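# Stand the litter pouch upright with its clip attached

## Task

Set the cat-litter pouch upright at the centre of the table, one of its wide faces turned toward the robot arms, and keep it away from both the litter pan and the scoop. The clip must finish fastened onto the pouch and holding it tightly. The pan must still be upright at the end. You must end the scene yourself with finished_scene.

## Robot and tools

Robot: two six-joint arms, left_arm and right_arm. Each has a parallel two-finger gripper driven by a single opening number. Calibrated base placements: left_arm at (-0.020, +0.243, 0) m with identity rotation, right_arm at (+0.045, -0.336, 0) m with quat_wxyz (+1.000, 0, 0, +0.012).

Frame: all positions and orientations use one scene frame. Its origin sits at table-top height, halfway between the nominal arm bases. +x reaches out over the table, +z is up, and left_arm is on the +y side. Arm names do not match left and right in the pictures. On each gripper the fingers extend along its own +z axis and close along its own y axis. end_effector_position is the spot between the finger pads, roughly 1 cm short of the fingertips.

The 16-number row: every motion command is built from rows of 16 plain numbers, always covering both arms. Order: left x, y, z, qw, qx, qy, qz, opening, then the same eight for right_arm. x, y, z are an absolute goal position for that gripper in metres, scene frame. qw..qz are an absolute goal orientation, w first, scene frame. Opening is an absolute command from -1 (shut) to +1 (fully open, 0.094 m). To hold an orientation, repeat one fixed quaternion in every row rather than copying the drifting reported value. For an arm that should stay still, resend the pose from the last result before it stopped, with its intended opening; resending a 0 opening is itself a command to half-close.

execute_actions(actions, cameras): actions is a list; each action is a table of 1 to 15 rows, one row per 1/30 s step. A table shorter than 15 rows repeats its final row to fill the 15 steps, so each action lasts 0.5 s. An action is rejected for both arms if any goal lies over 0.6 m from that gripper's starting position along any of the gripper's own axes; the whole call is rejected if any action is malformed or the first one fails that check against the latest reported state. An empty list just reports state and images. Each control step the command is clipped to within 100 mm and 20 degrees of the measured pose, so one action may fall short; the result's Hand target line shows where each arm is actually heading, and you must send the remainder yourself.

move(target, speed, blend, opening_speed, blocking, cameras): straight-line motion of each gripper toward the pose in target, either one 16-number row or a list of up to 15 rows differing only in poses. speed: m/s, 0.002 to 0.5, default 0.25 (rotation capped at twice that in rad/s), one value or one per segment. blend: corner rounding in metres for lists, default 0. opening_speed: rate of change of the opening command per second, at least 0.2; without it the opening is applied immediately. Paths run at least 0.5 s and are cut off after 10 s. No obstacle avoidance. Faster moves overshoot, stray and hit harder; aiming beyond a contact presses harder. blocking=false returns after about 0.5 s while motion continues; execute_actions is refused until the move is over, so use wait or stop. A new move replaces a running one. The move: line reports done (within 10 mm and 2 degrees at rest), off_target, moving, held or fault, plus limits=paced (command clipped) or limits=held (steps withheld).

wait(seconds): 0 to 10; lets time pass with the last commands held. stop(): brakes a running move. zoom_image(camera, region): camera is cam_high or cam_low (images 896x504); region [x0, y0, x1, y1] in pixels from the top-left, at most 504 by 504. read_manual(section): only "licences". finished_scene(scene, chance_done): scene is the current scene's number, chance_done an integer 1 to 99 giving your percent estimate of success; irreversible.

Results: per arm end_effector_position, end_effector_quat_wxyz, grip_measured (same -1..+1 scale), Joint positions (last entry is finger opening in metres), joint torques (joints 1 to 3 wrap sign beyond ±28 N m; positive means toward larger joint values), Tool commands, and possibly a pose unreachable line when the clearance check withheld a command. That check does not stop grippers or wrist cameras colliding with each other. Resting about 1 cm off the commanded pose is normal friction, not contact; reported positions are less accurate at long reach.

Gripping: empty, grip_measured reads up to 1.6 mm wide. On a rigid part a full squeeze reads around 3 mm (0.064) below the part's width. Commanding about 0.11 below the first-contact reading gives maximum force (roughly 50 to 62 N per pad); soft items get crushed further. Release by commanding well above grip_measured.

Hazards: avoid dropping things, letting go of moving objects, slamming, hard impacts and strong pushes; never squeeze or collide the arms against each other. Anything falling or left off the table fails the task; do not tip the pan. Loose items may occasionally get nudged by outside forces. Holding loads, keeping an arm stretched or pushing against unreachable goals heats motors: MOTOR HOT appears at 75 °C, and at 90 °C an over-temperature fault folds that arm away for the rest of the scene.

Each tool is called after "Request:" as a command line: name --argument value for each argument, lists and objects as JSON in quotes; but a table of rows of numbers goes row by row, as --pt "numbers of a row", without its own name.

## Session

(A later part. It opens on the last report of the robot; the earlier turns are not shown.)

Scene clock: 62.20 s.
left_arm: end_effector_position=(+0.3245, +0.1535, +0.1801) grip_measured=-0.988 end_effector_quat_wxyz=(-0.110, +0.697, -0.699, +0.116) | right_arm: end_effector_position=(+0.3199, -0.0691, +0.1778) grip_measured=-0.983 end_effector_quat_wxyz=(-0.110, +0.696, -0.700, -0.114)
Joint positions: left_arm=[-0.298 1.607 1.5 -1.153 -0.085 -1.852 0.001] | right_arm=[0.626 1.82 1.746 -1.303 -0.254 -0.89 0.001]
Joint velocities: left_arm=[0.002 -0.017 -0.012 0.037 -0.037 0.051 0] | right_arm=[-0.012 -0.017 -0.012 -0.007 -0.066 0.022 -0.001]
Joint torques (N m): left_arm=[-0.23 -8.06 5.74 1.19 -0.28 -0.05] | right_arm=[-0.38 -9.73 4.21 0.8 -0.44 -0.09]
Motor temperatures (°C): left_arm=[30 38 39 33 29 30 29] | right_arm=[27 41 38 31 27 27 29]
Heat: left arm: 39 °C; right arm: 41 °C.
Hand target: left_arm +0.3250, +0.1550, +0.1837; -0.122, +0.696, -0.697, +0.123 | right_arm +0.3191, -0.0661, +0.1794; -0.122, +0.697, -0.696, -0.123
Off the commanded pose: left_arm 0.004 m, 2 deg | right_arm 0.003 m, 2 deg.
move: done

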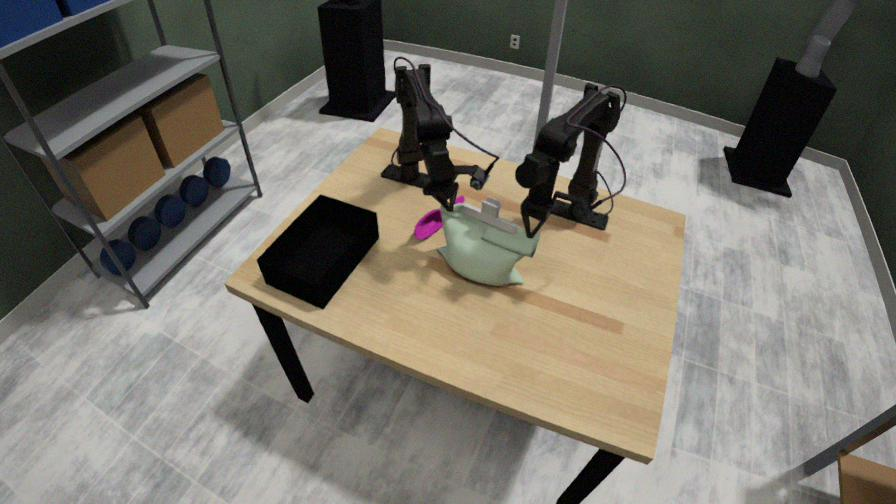

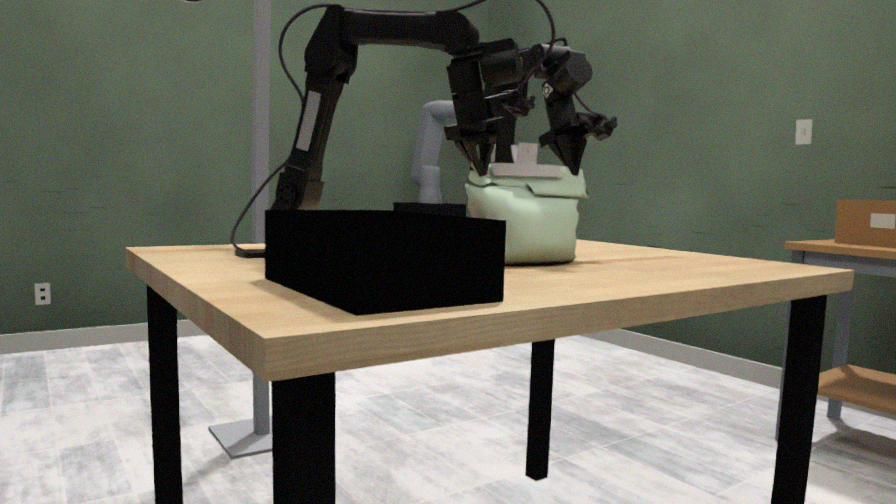

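Request:
execute_actions --actions '[]'

Scene clock: 62.80 s.
left_arm: end_effector_position=(+0.3245, +0.1536, +0.1801) grip_measured=-0.988 end_effector_quat_wxyz=(-0.110, +0.697, -0.699, +0.116) | right_arm: end_effector_position=(+0.3199, -0.0691, +0.1777) grip_measured=-0.983 end_effector_quat_wxyz=(-0.110, +0.696, -0.700, -0.114)
Joint positions: left_arm=[-0.298 1.607 1.5 -1.153 -0.085 -1.852 0.001] | right_arm=[0.626 1.82 1.745 -1.303 -0.254 -0.89 0.001]
Joint velocities: left_arm=[-0.002 0.002 0.002 -0.022 -0.007 0.022 0] | right_arm=[0.002 -0.007 0.002 -0.051 0.022 -0.022 0]
Joint torques (N m): left_arm=[-0.27 -7.84 5.64 1.17 -0.26 0] | right_arm=[-0.17 -9.76 4 0.79 -0.45 -0.03]
Motor temperatures (°C): left_arm=[30 38 39 33 29 30 29] | right_arm=[27 41 38 31 27 27 29]
Heat: left arm: 39 °C; right arm: 41 °C.
Hand target: left_arm +0.3250, +0.1551, +0.1837; -0.123, +0.696, -0.697, +0.123 | right_arm +0.3190, -0.0661, +0.1793; -0.122, +0.697, -0.696, -0.123
Tool commands: left_gripper/opening=-1.0 right_gripper/opening=-1.0
Off the commanded pose: left_arm 0.004 m, 2 deg | right_arm 0.003 m, 2 deg.

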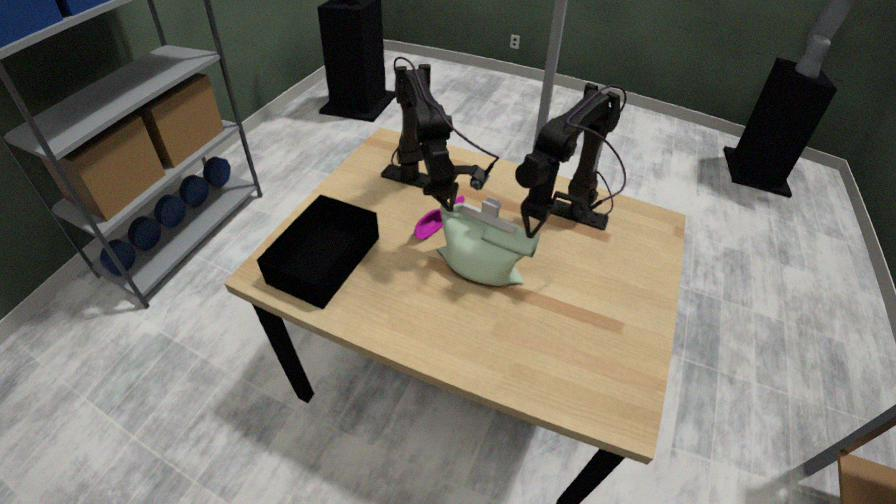

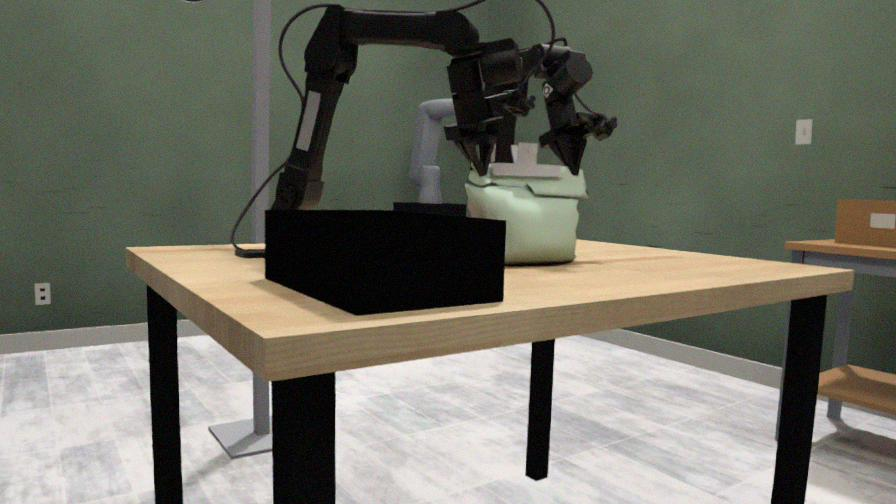

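Request:
zoom_image --camera "cam_high" --region '[400, 150, 580, 320]'

Request:
zoom_image --camera "cam_low" --region '[420, 100, 660, 290]'

Scaled by 2.800.

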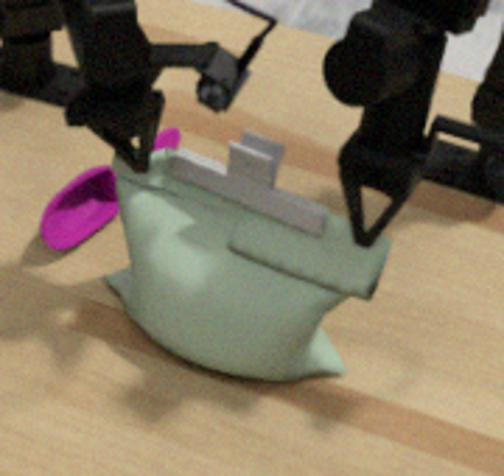

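Scaled by 2.100.

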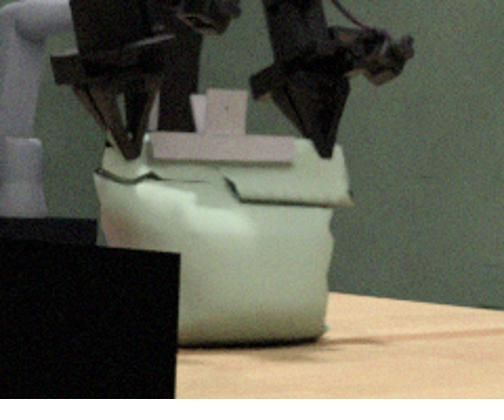

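Request:
move --target '[0.325, 0.155, 0.184, 0.1228, -0.6963, 0.6963, -0.1228, -0.6, 0.319, -0.066, 0.179, 0.1228, -0.6963, 0.6963, 0.1228, -0.6]' --opening_speed 0.3 --speed 0.05

Request:
zoom_image --camera "cam_high" --region '[400, 150, 580, 320]'

Request:
zoom_image --camera "cam_low" --region '[420, 100, 660, 290]'

Scene clock: 64.53 s.
left_arm: end_effector_position=(+0.3270, +0.1531, +0.1809) grip_measured=-0.601 end_effector_quat_wxyz=(-0.114, +0.697, -0.698, +0.121) | right_arm: end_effector_position=(+0.3223, -0.0668, +0.1785) grip_measured=-0.602 end_effector_quat_wxyz=(-0.117, +0.696, -0.699, -0.114)
Joint positions: left_arm=[-0.298 1.607 1.5 -1.142 -0.087 -1.853 0.019] | right_arm=[0.626 1.82 1.745 -1.289 -0.256 -0.89 0.019]
Joint velocities: left_arm=[-0.002 -0.012 -0.012 0.007 -0.037 0.007 0] | right_arm=[0.002 -0.012 -0.002 0.037 0.007 -0.037 0]
Joint torques (N m): left_arm=[-0.44 -7.79 6.01 1.08 -0.25 -0.02] | right_arm=[-0.24 -9.98 4.18 0.7 -0.39 -0.1]
Motor temperatures (°C): left_arm=[30 38 39 33 29 30 29] | right_arm=[27 41 38 31 27 27 29]
Heat: left arm: 39 °C; right arm: 41 °C.
Hand target: left_arm +0.3251, +0.1549, +0.1838; -0.122, +0.696, -0.696, +0.123 | right_arm +0.3190, -0.0661, +0.1792; -0.122, +0.697, -0.696, -0.123
Off the commanded pose: left_arm 0.004 m, 1 deg | right_arm 0.003 m, 1 deg.
move: done

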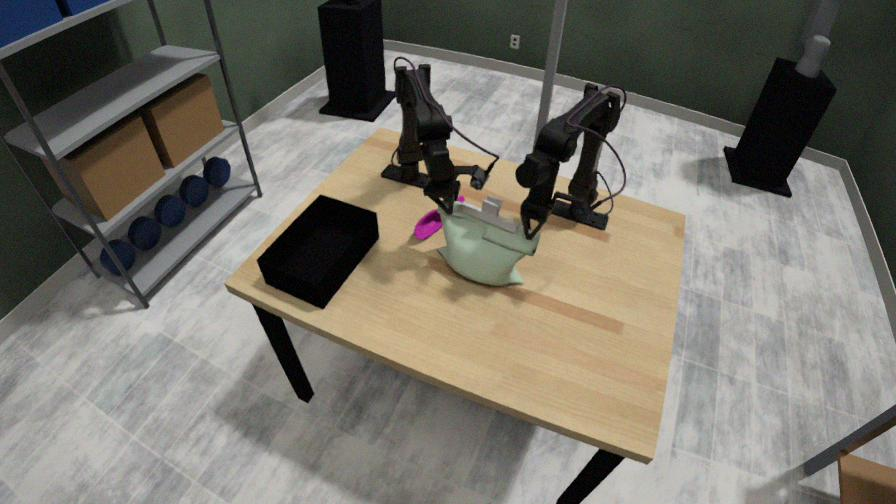

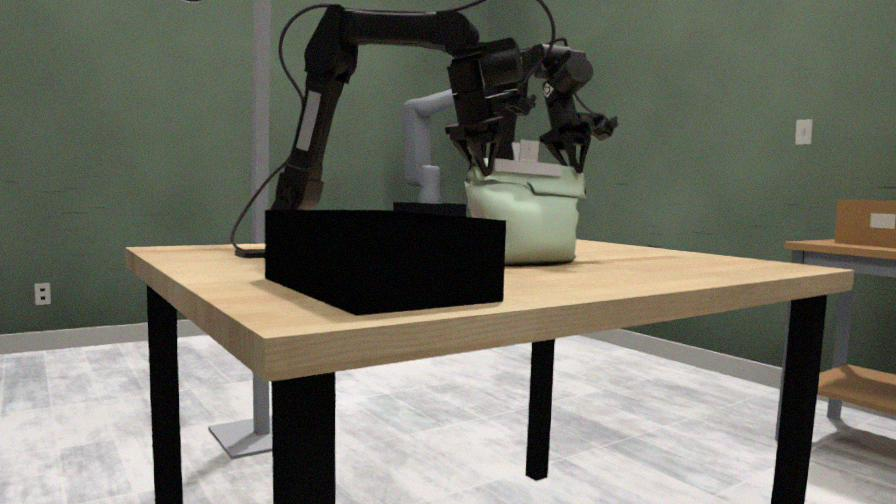

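Scaled by 2.800.

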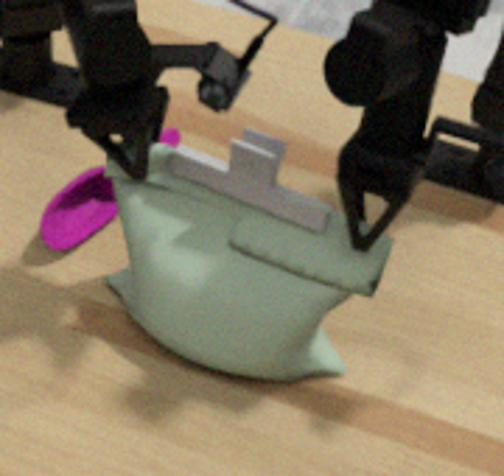

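Scaled by 2.100.

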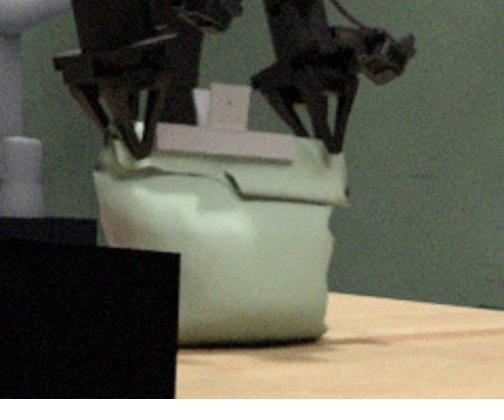

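Request:
move --pt "0.325 0.155 0.184 0.1228 -0.6963 0.6963 -0.1228 -0.4 0.319 -0.066 0.179 0.1228 -0.6963 0.6963 0.1228 -0.4" --pt "0.325 0.165 0.211 0.1228 -0.6963 0.6963 -0.1228 -0.4 0.319 -0.076 0.206 0.1228 -0.6963 0.6963 0.1228 -0.4" --opening_speed 0.4 --speed 0.04

Request:
zoom_image --camera "cam_high" --region '[400, 150, 580, 320]'

Request:
zoom_image --camera "cam_low" --region '[420, 100, 660, 290]'

Scene clock: 66.17 s.
left_arm: end_effector_position=(+0.3258, +0.1617, +0.2007) grip_measured=-0.401 end_effector_quat_wxyz=(-0.116, +0.697, -0.697, +0.119) | right_arm: end_effector_position=(+0.3185, -0.0770, +0.1903) grip_measured=-0.402 end_effector_quat_wxyz=(-0.104, +0.697, -0.700, -0.116)
Joint positions: left_arm=[-0.276 1.607 1.579 -1.221 -0.087 -1.833 0.028] | right_arm=[0.608 1.82 1.798 -1.373 -0.261 -0.91 0.028]
Joint velocities: left_arm=[0.002 0.002 0.017 -0.081 0.066 0.051 0] | right_arm=[-0.002 0.002 -0.012 -0.037 -0.051 -0.081 0.001]
Joint torques (N m): left_arm=[0.44 -6.91 8.85 0.8 -0.12 0.1] | right_arm=[-0.81 -9.83 8.42 0.34 -0.46 -0.08]
Motor temperatures (°C): left_arm=[30 37 39 33 29 30 29] | right_arm=[27 41 38 31 27 27 29]
Heat: left arm: 39 °C; right arm: 41 °C.
Hand target: left_arm +0.3254, +0.1648, +0.2109; -0.123, +0.696, -0.696, +0.124 | right_arm +0.3186, -0.0762, +0.2059; -0.123, +0.697, -0.696, -0.122
Off the commanded pose: left_arm 0.011 m, 1 deg | right_arm 0.016 m, 2 deg.
move: off_target (left_arm, right_arm)

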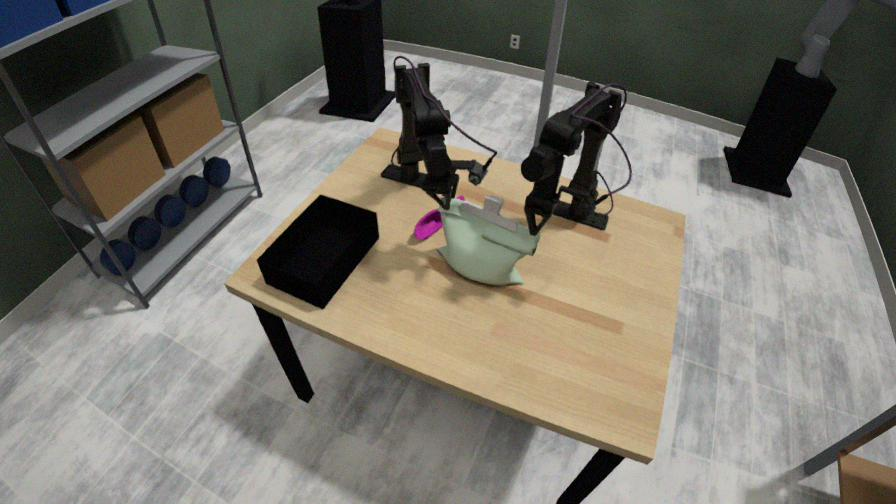

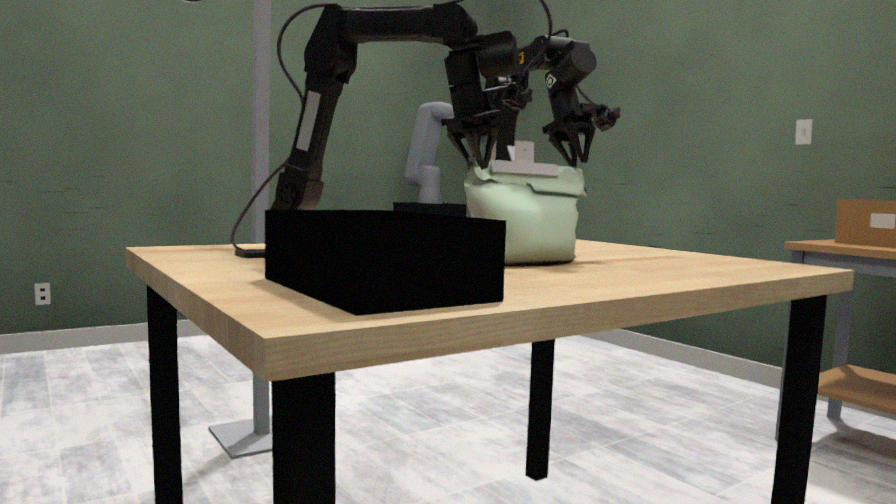

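Scaled by 2.800.

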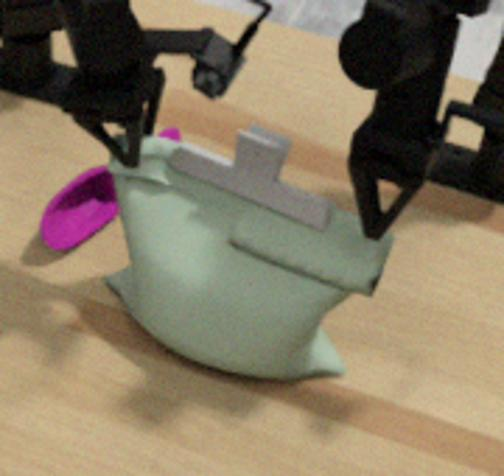

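Scaled by 2.100.

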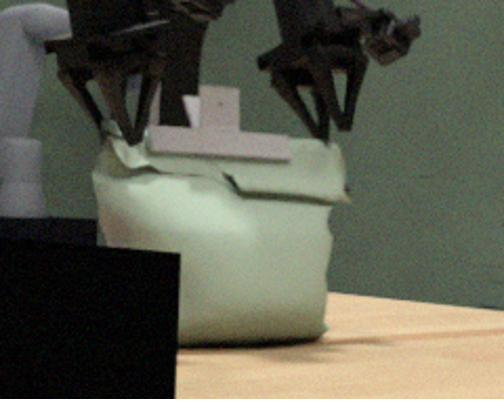

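Request:
move --target '[0.325, 0.178, 0.250, 0.1228, -0.6963, 0.6963, -0.1228, -0.4, 0.319, -0.086, 0.250, 0.1228, -0.6963, 0.6963, 0.1228, -0.4]' --speed 0.05

Request:
zoom_image --camera "cam_high" --region '[400, 150, 580, 320]'

Request:
zoom_image --camera "cam_low" --region '[420, 100, 660, 290]'

Scene clock: 67.83 s.
left_arm: end_effector_position=(+0.3255, +0.1756, +0.2484) grip_measured=-0.401 end_effector_quat_wxyz=(-0.124, +0.697, -0.695, +0.129) | right_arm: end_effector_position=(+0.3182, -0.0873, +0.2444) grip_measured=-0.402 end_effector_quat_wxyz=(-0.128, +0.695, -0.698, -0.113)
Joint positions: left_arm=[-0.232 1.623 1.786 -1.381 -0.074 -1.793 0.028] | right_arm=[0.584 1.82 2.015 -1.547 -0.267 -0.93 0.028]
Joint velocities: left_arm=[-0.017 0.002 -0.002 -0.022 0.051 -0.037 0] | right_arm=[-0.017 -0.002 0.002 0.037 -0.051 -0.022 0]
Joint torques (N m): left_arm=[0.4 -4.9 8.62 0.83 -0.06 0.06] | right_arm=[-0.72 -7.57 7.76 0.43 -0.43 -0.11]
Motor temperatures (°C): left_arm=[30 37 39 33 29 30 29] | right_arm=[27 41 38 31 27 27 29]
Heat: left arm: 39 °C; right arm: 41 °C.
Hand target: left_arm +0.3258, +0.1777, +0.2500; -0.123, +0.696, -0.696, +0.124 | right_arm +0.3186, -0.0863, +0.2498; -0.133, +0.695, -0.696, -0.121
Off the commanded pose: left_arm 0.003 m, 1 deg | right_arm 0.006 m, 1 deg.
joint sent to its limit (right arm) — joint 4 (wrist pitch), lower limit. The joint targets still meet the commanded pose.
move: done

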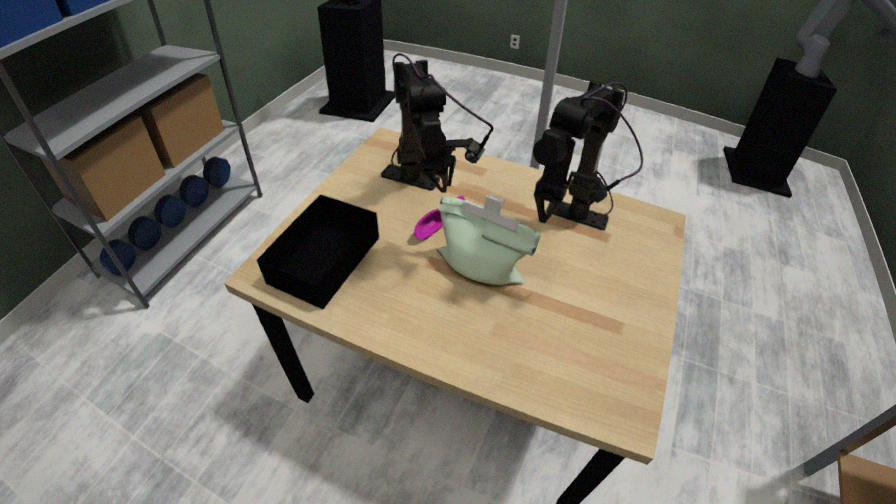

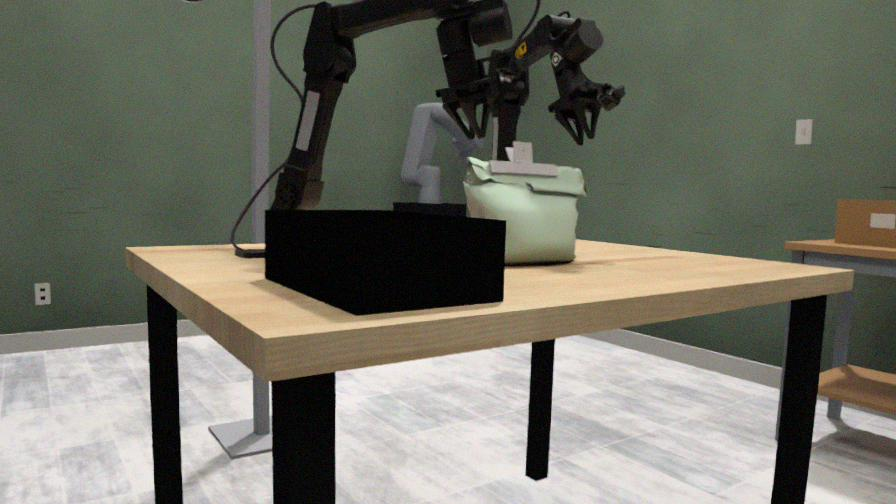

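Scaled by 2.800.

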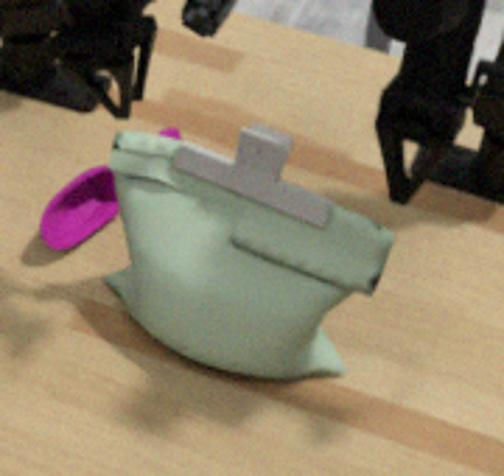

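Scaled by 2.100.

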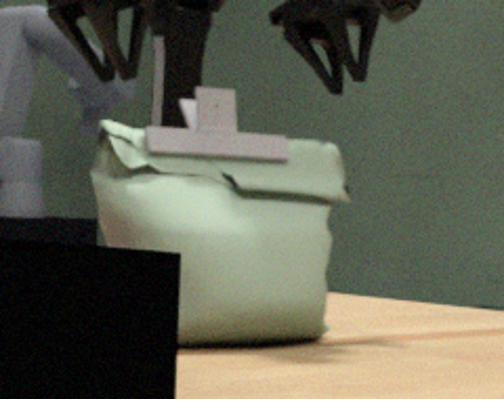

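Request:
move --target '[0.320, 0.240, 0.265, 0.1228, -0.6963, 0.6963, -0.1228, -0.4, 0.319, -0.150, 0.252, 0.1228, -0.6963, 0.6963, 0.1228, -0.4]' --speed 0.12

Request:
zoom_image --camera "cam_high" --region '[400, 150, 580, 320]'

Request:
zoom_image --camera "cam_low" --region '[420, 100, 660, 290]'

Scene clock: 69.93 s.
left_arm: end_effector_position=(+0.3239, +0.2387, +0.2558) grip_measured=-0.401 end_effector_quat_wxyz=(-0.116, +0.700, -0.694, +0.121) | right_arm: end_effector_position=(+0.3265, -0.1499, +0.2504) grip_measured=-0.402 end_effector_quat_wxyz=(-0.146, +0.692, -0.700, -0.104)
Joint positions: left_arm=[-0.013 1.623 1.826 -1.437 0.002 -1.592 0.028] | right_arm=[0.402 1.7 1.892 -1.552 -0.295 -1.101 0.028]
Joint velocities: left_arm=[0.007 -0.002 0.012 -0.022 0.081 -0.007 -0.001] | right_arm=[-0.012 0.002 0.022 -0.022 0.051 -0.007 0]
Joint torques (N m): left_arm=[0.28 -6.6 8.47 0.89 -0.01 0.15] | right_arm=[-0.44 -8.38 4.25 0.44 -0.47 -0.09]
Motor temperatures (°C): left_arm=[30 36 40 33 29 30 29] | right_arm=[27 41 38 31 27 27 29]
Heat: left arm: 40 °C; right arm: 41 °C.
Hand target: left_arm +0.3210, +0.2395, +0.2651; -0.122, +0.697, -0.696, +0.126 | right_arm +0.3190, -0.1503, +0.2518; -0.146, +0.692, -0.697, -0.114
Off the commanded pose: left_arm 0.010 m, 1 deg | right_arm 0.008 m, 4 deg.
joint sent to its limit (right arm) — joint 4 (wrist pitch), lower limit. The joint targets are off in orientation, not in position.
move: off_target (right_arm)

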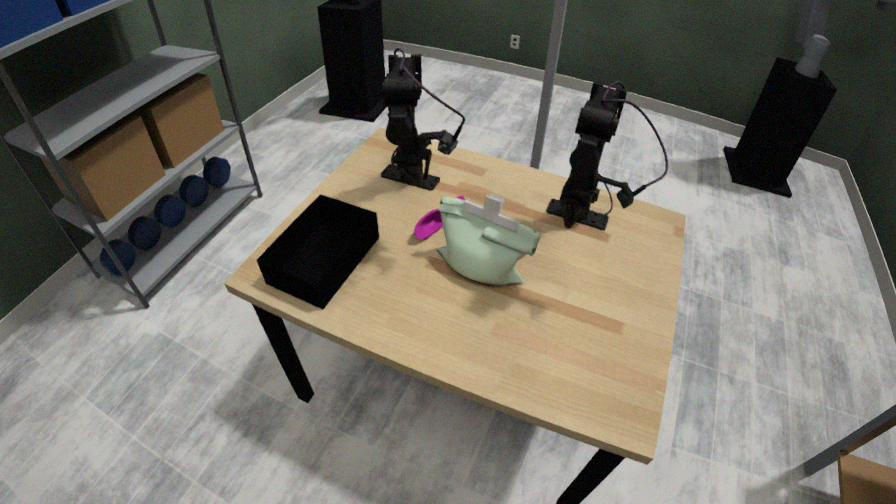

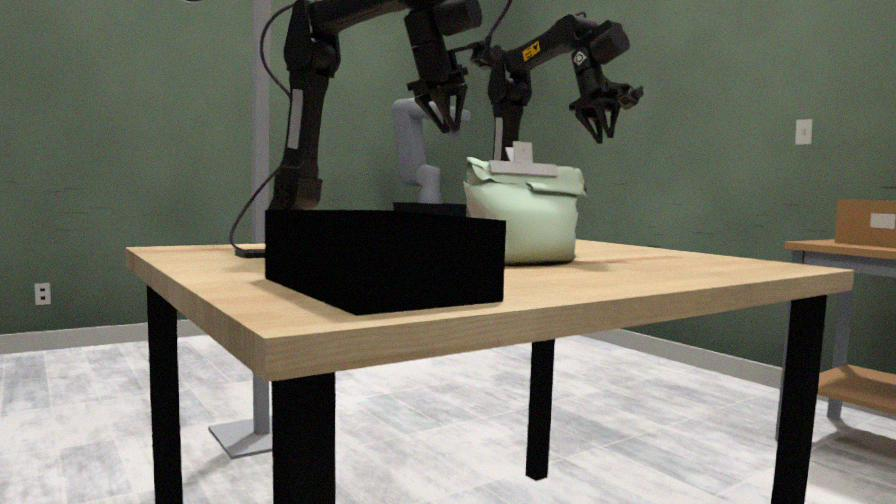

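Scaled by 2.800.

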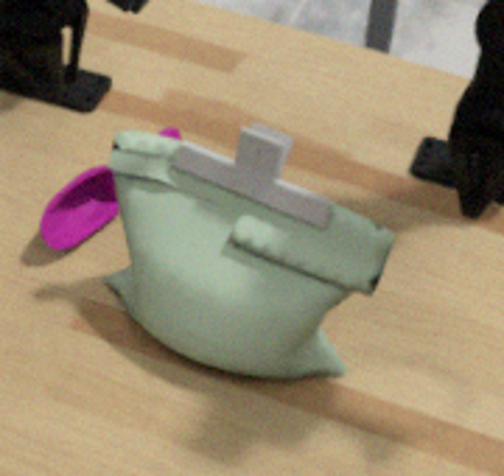

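Scaled by 2.100.

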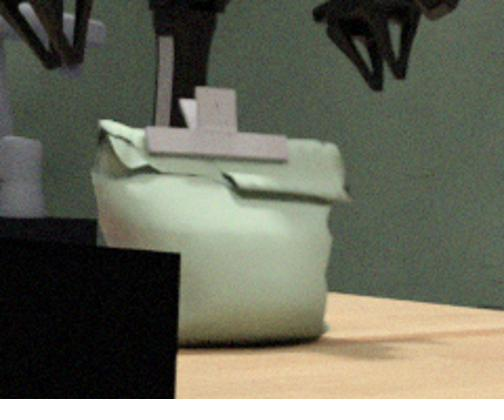

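Request:
finished_scene --scene 1 --chance_done 77

The scene is finished: the task was done.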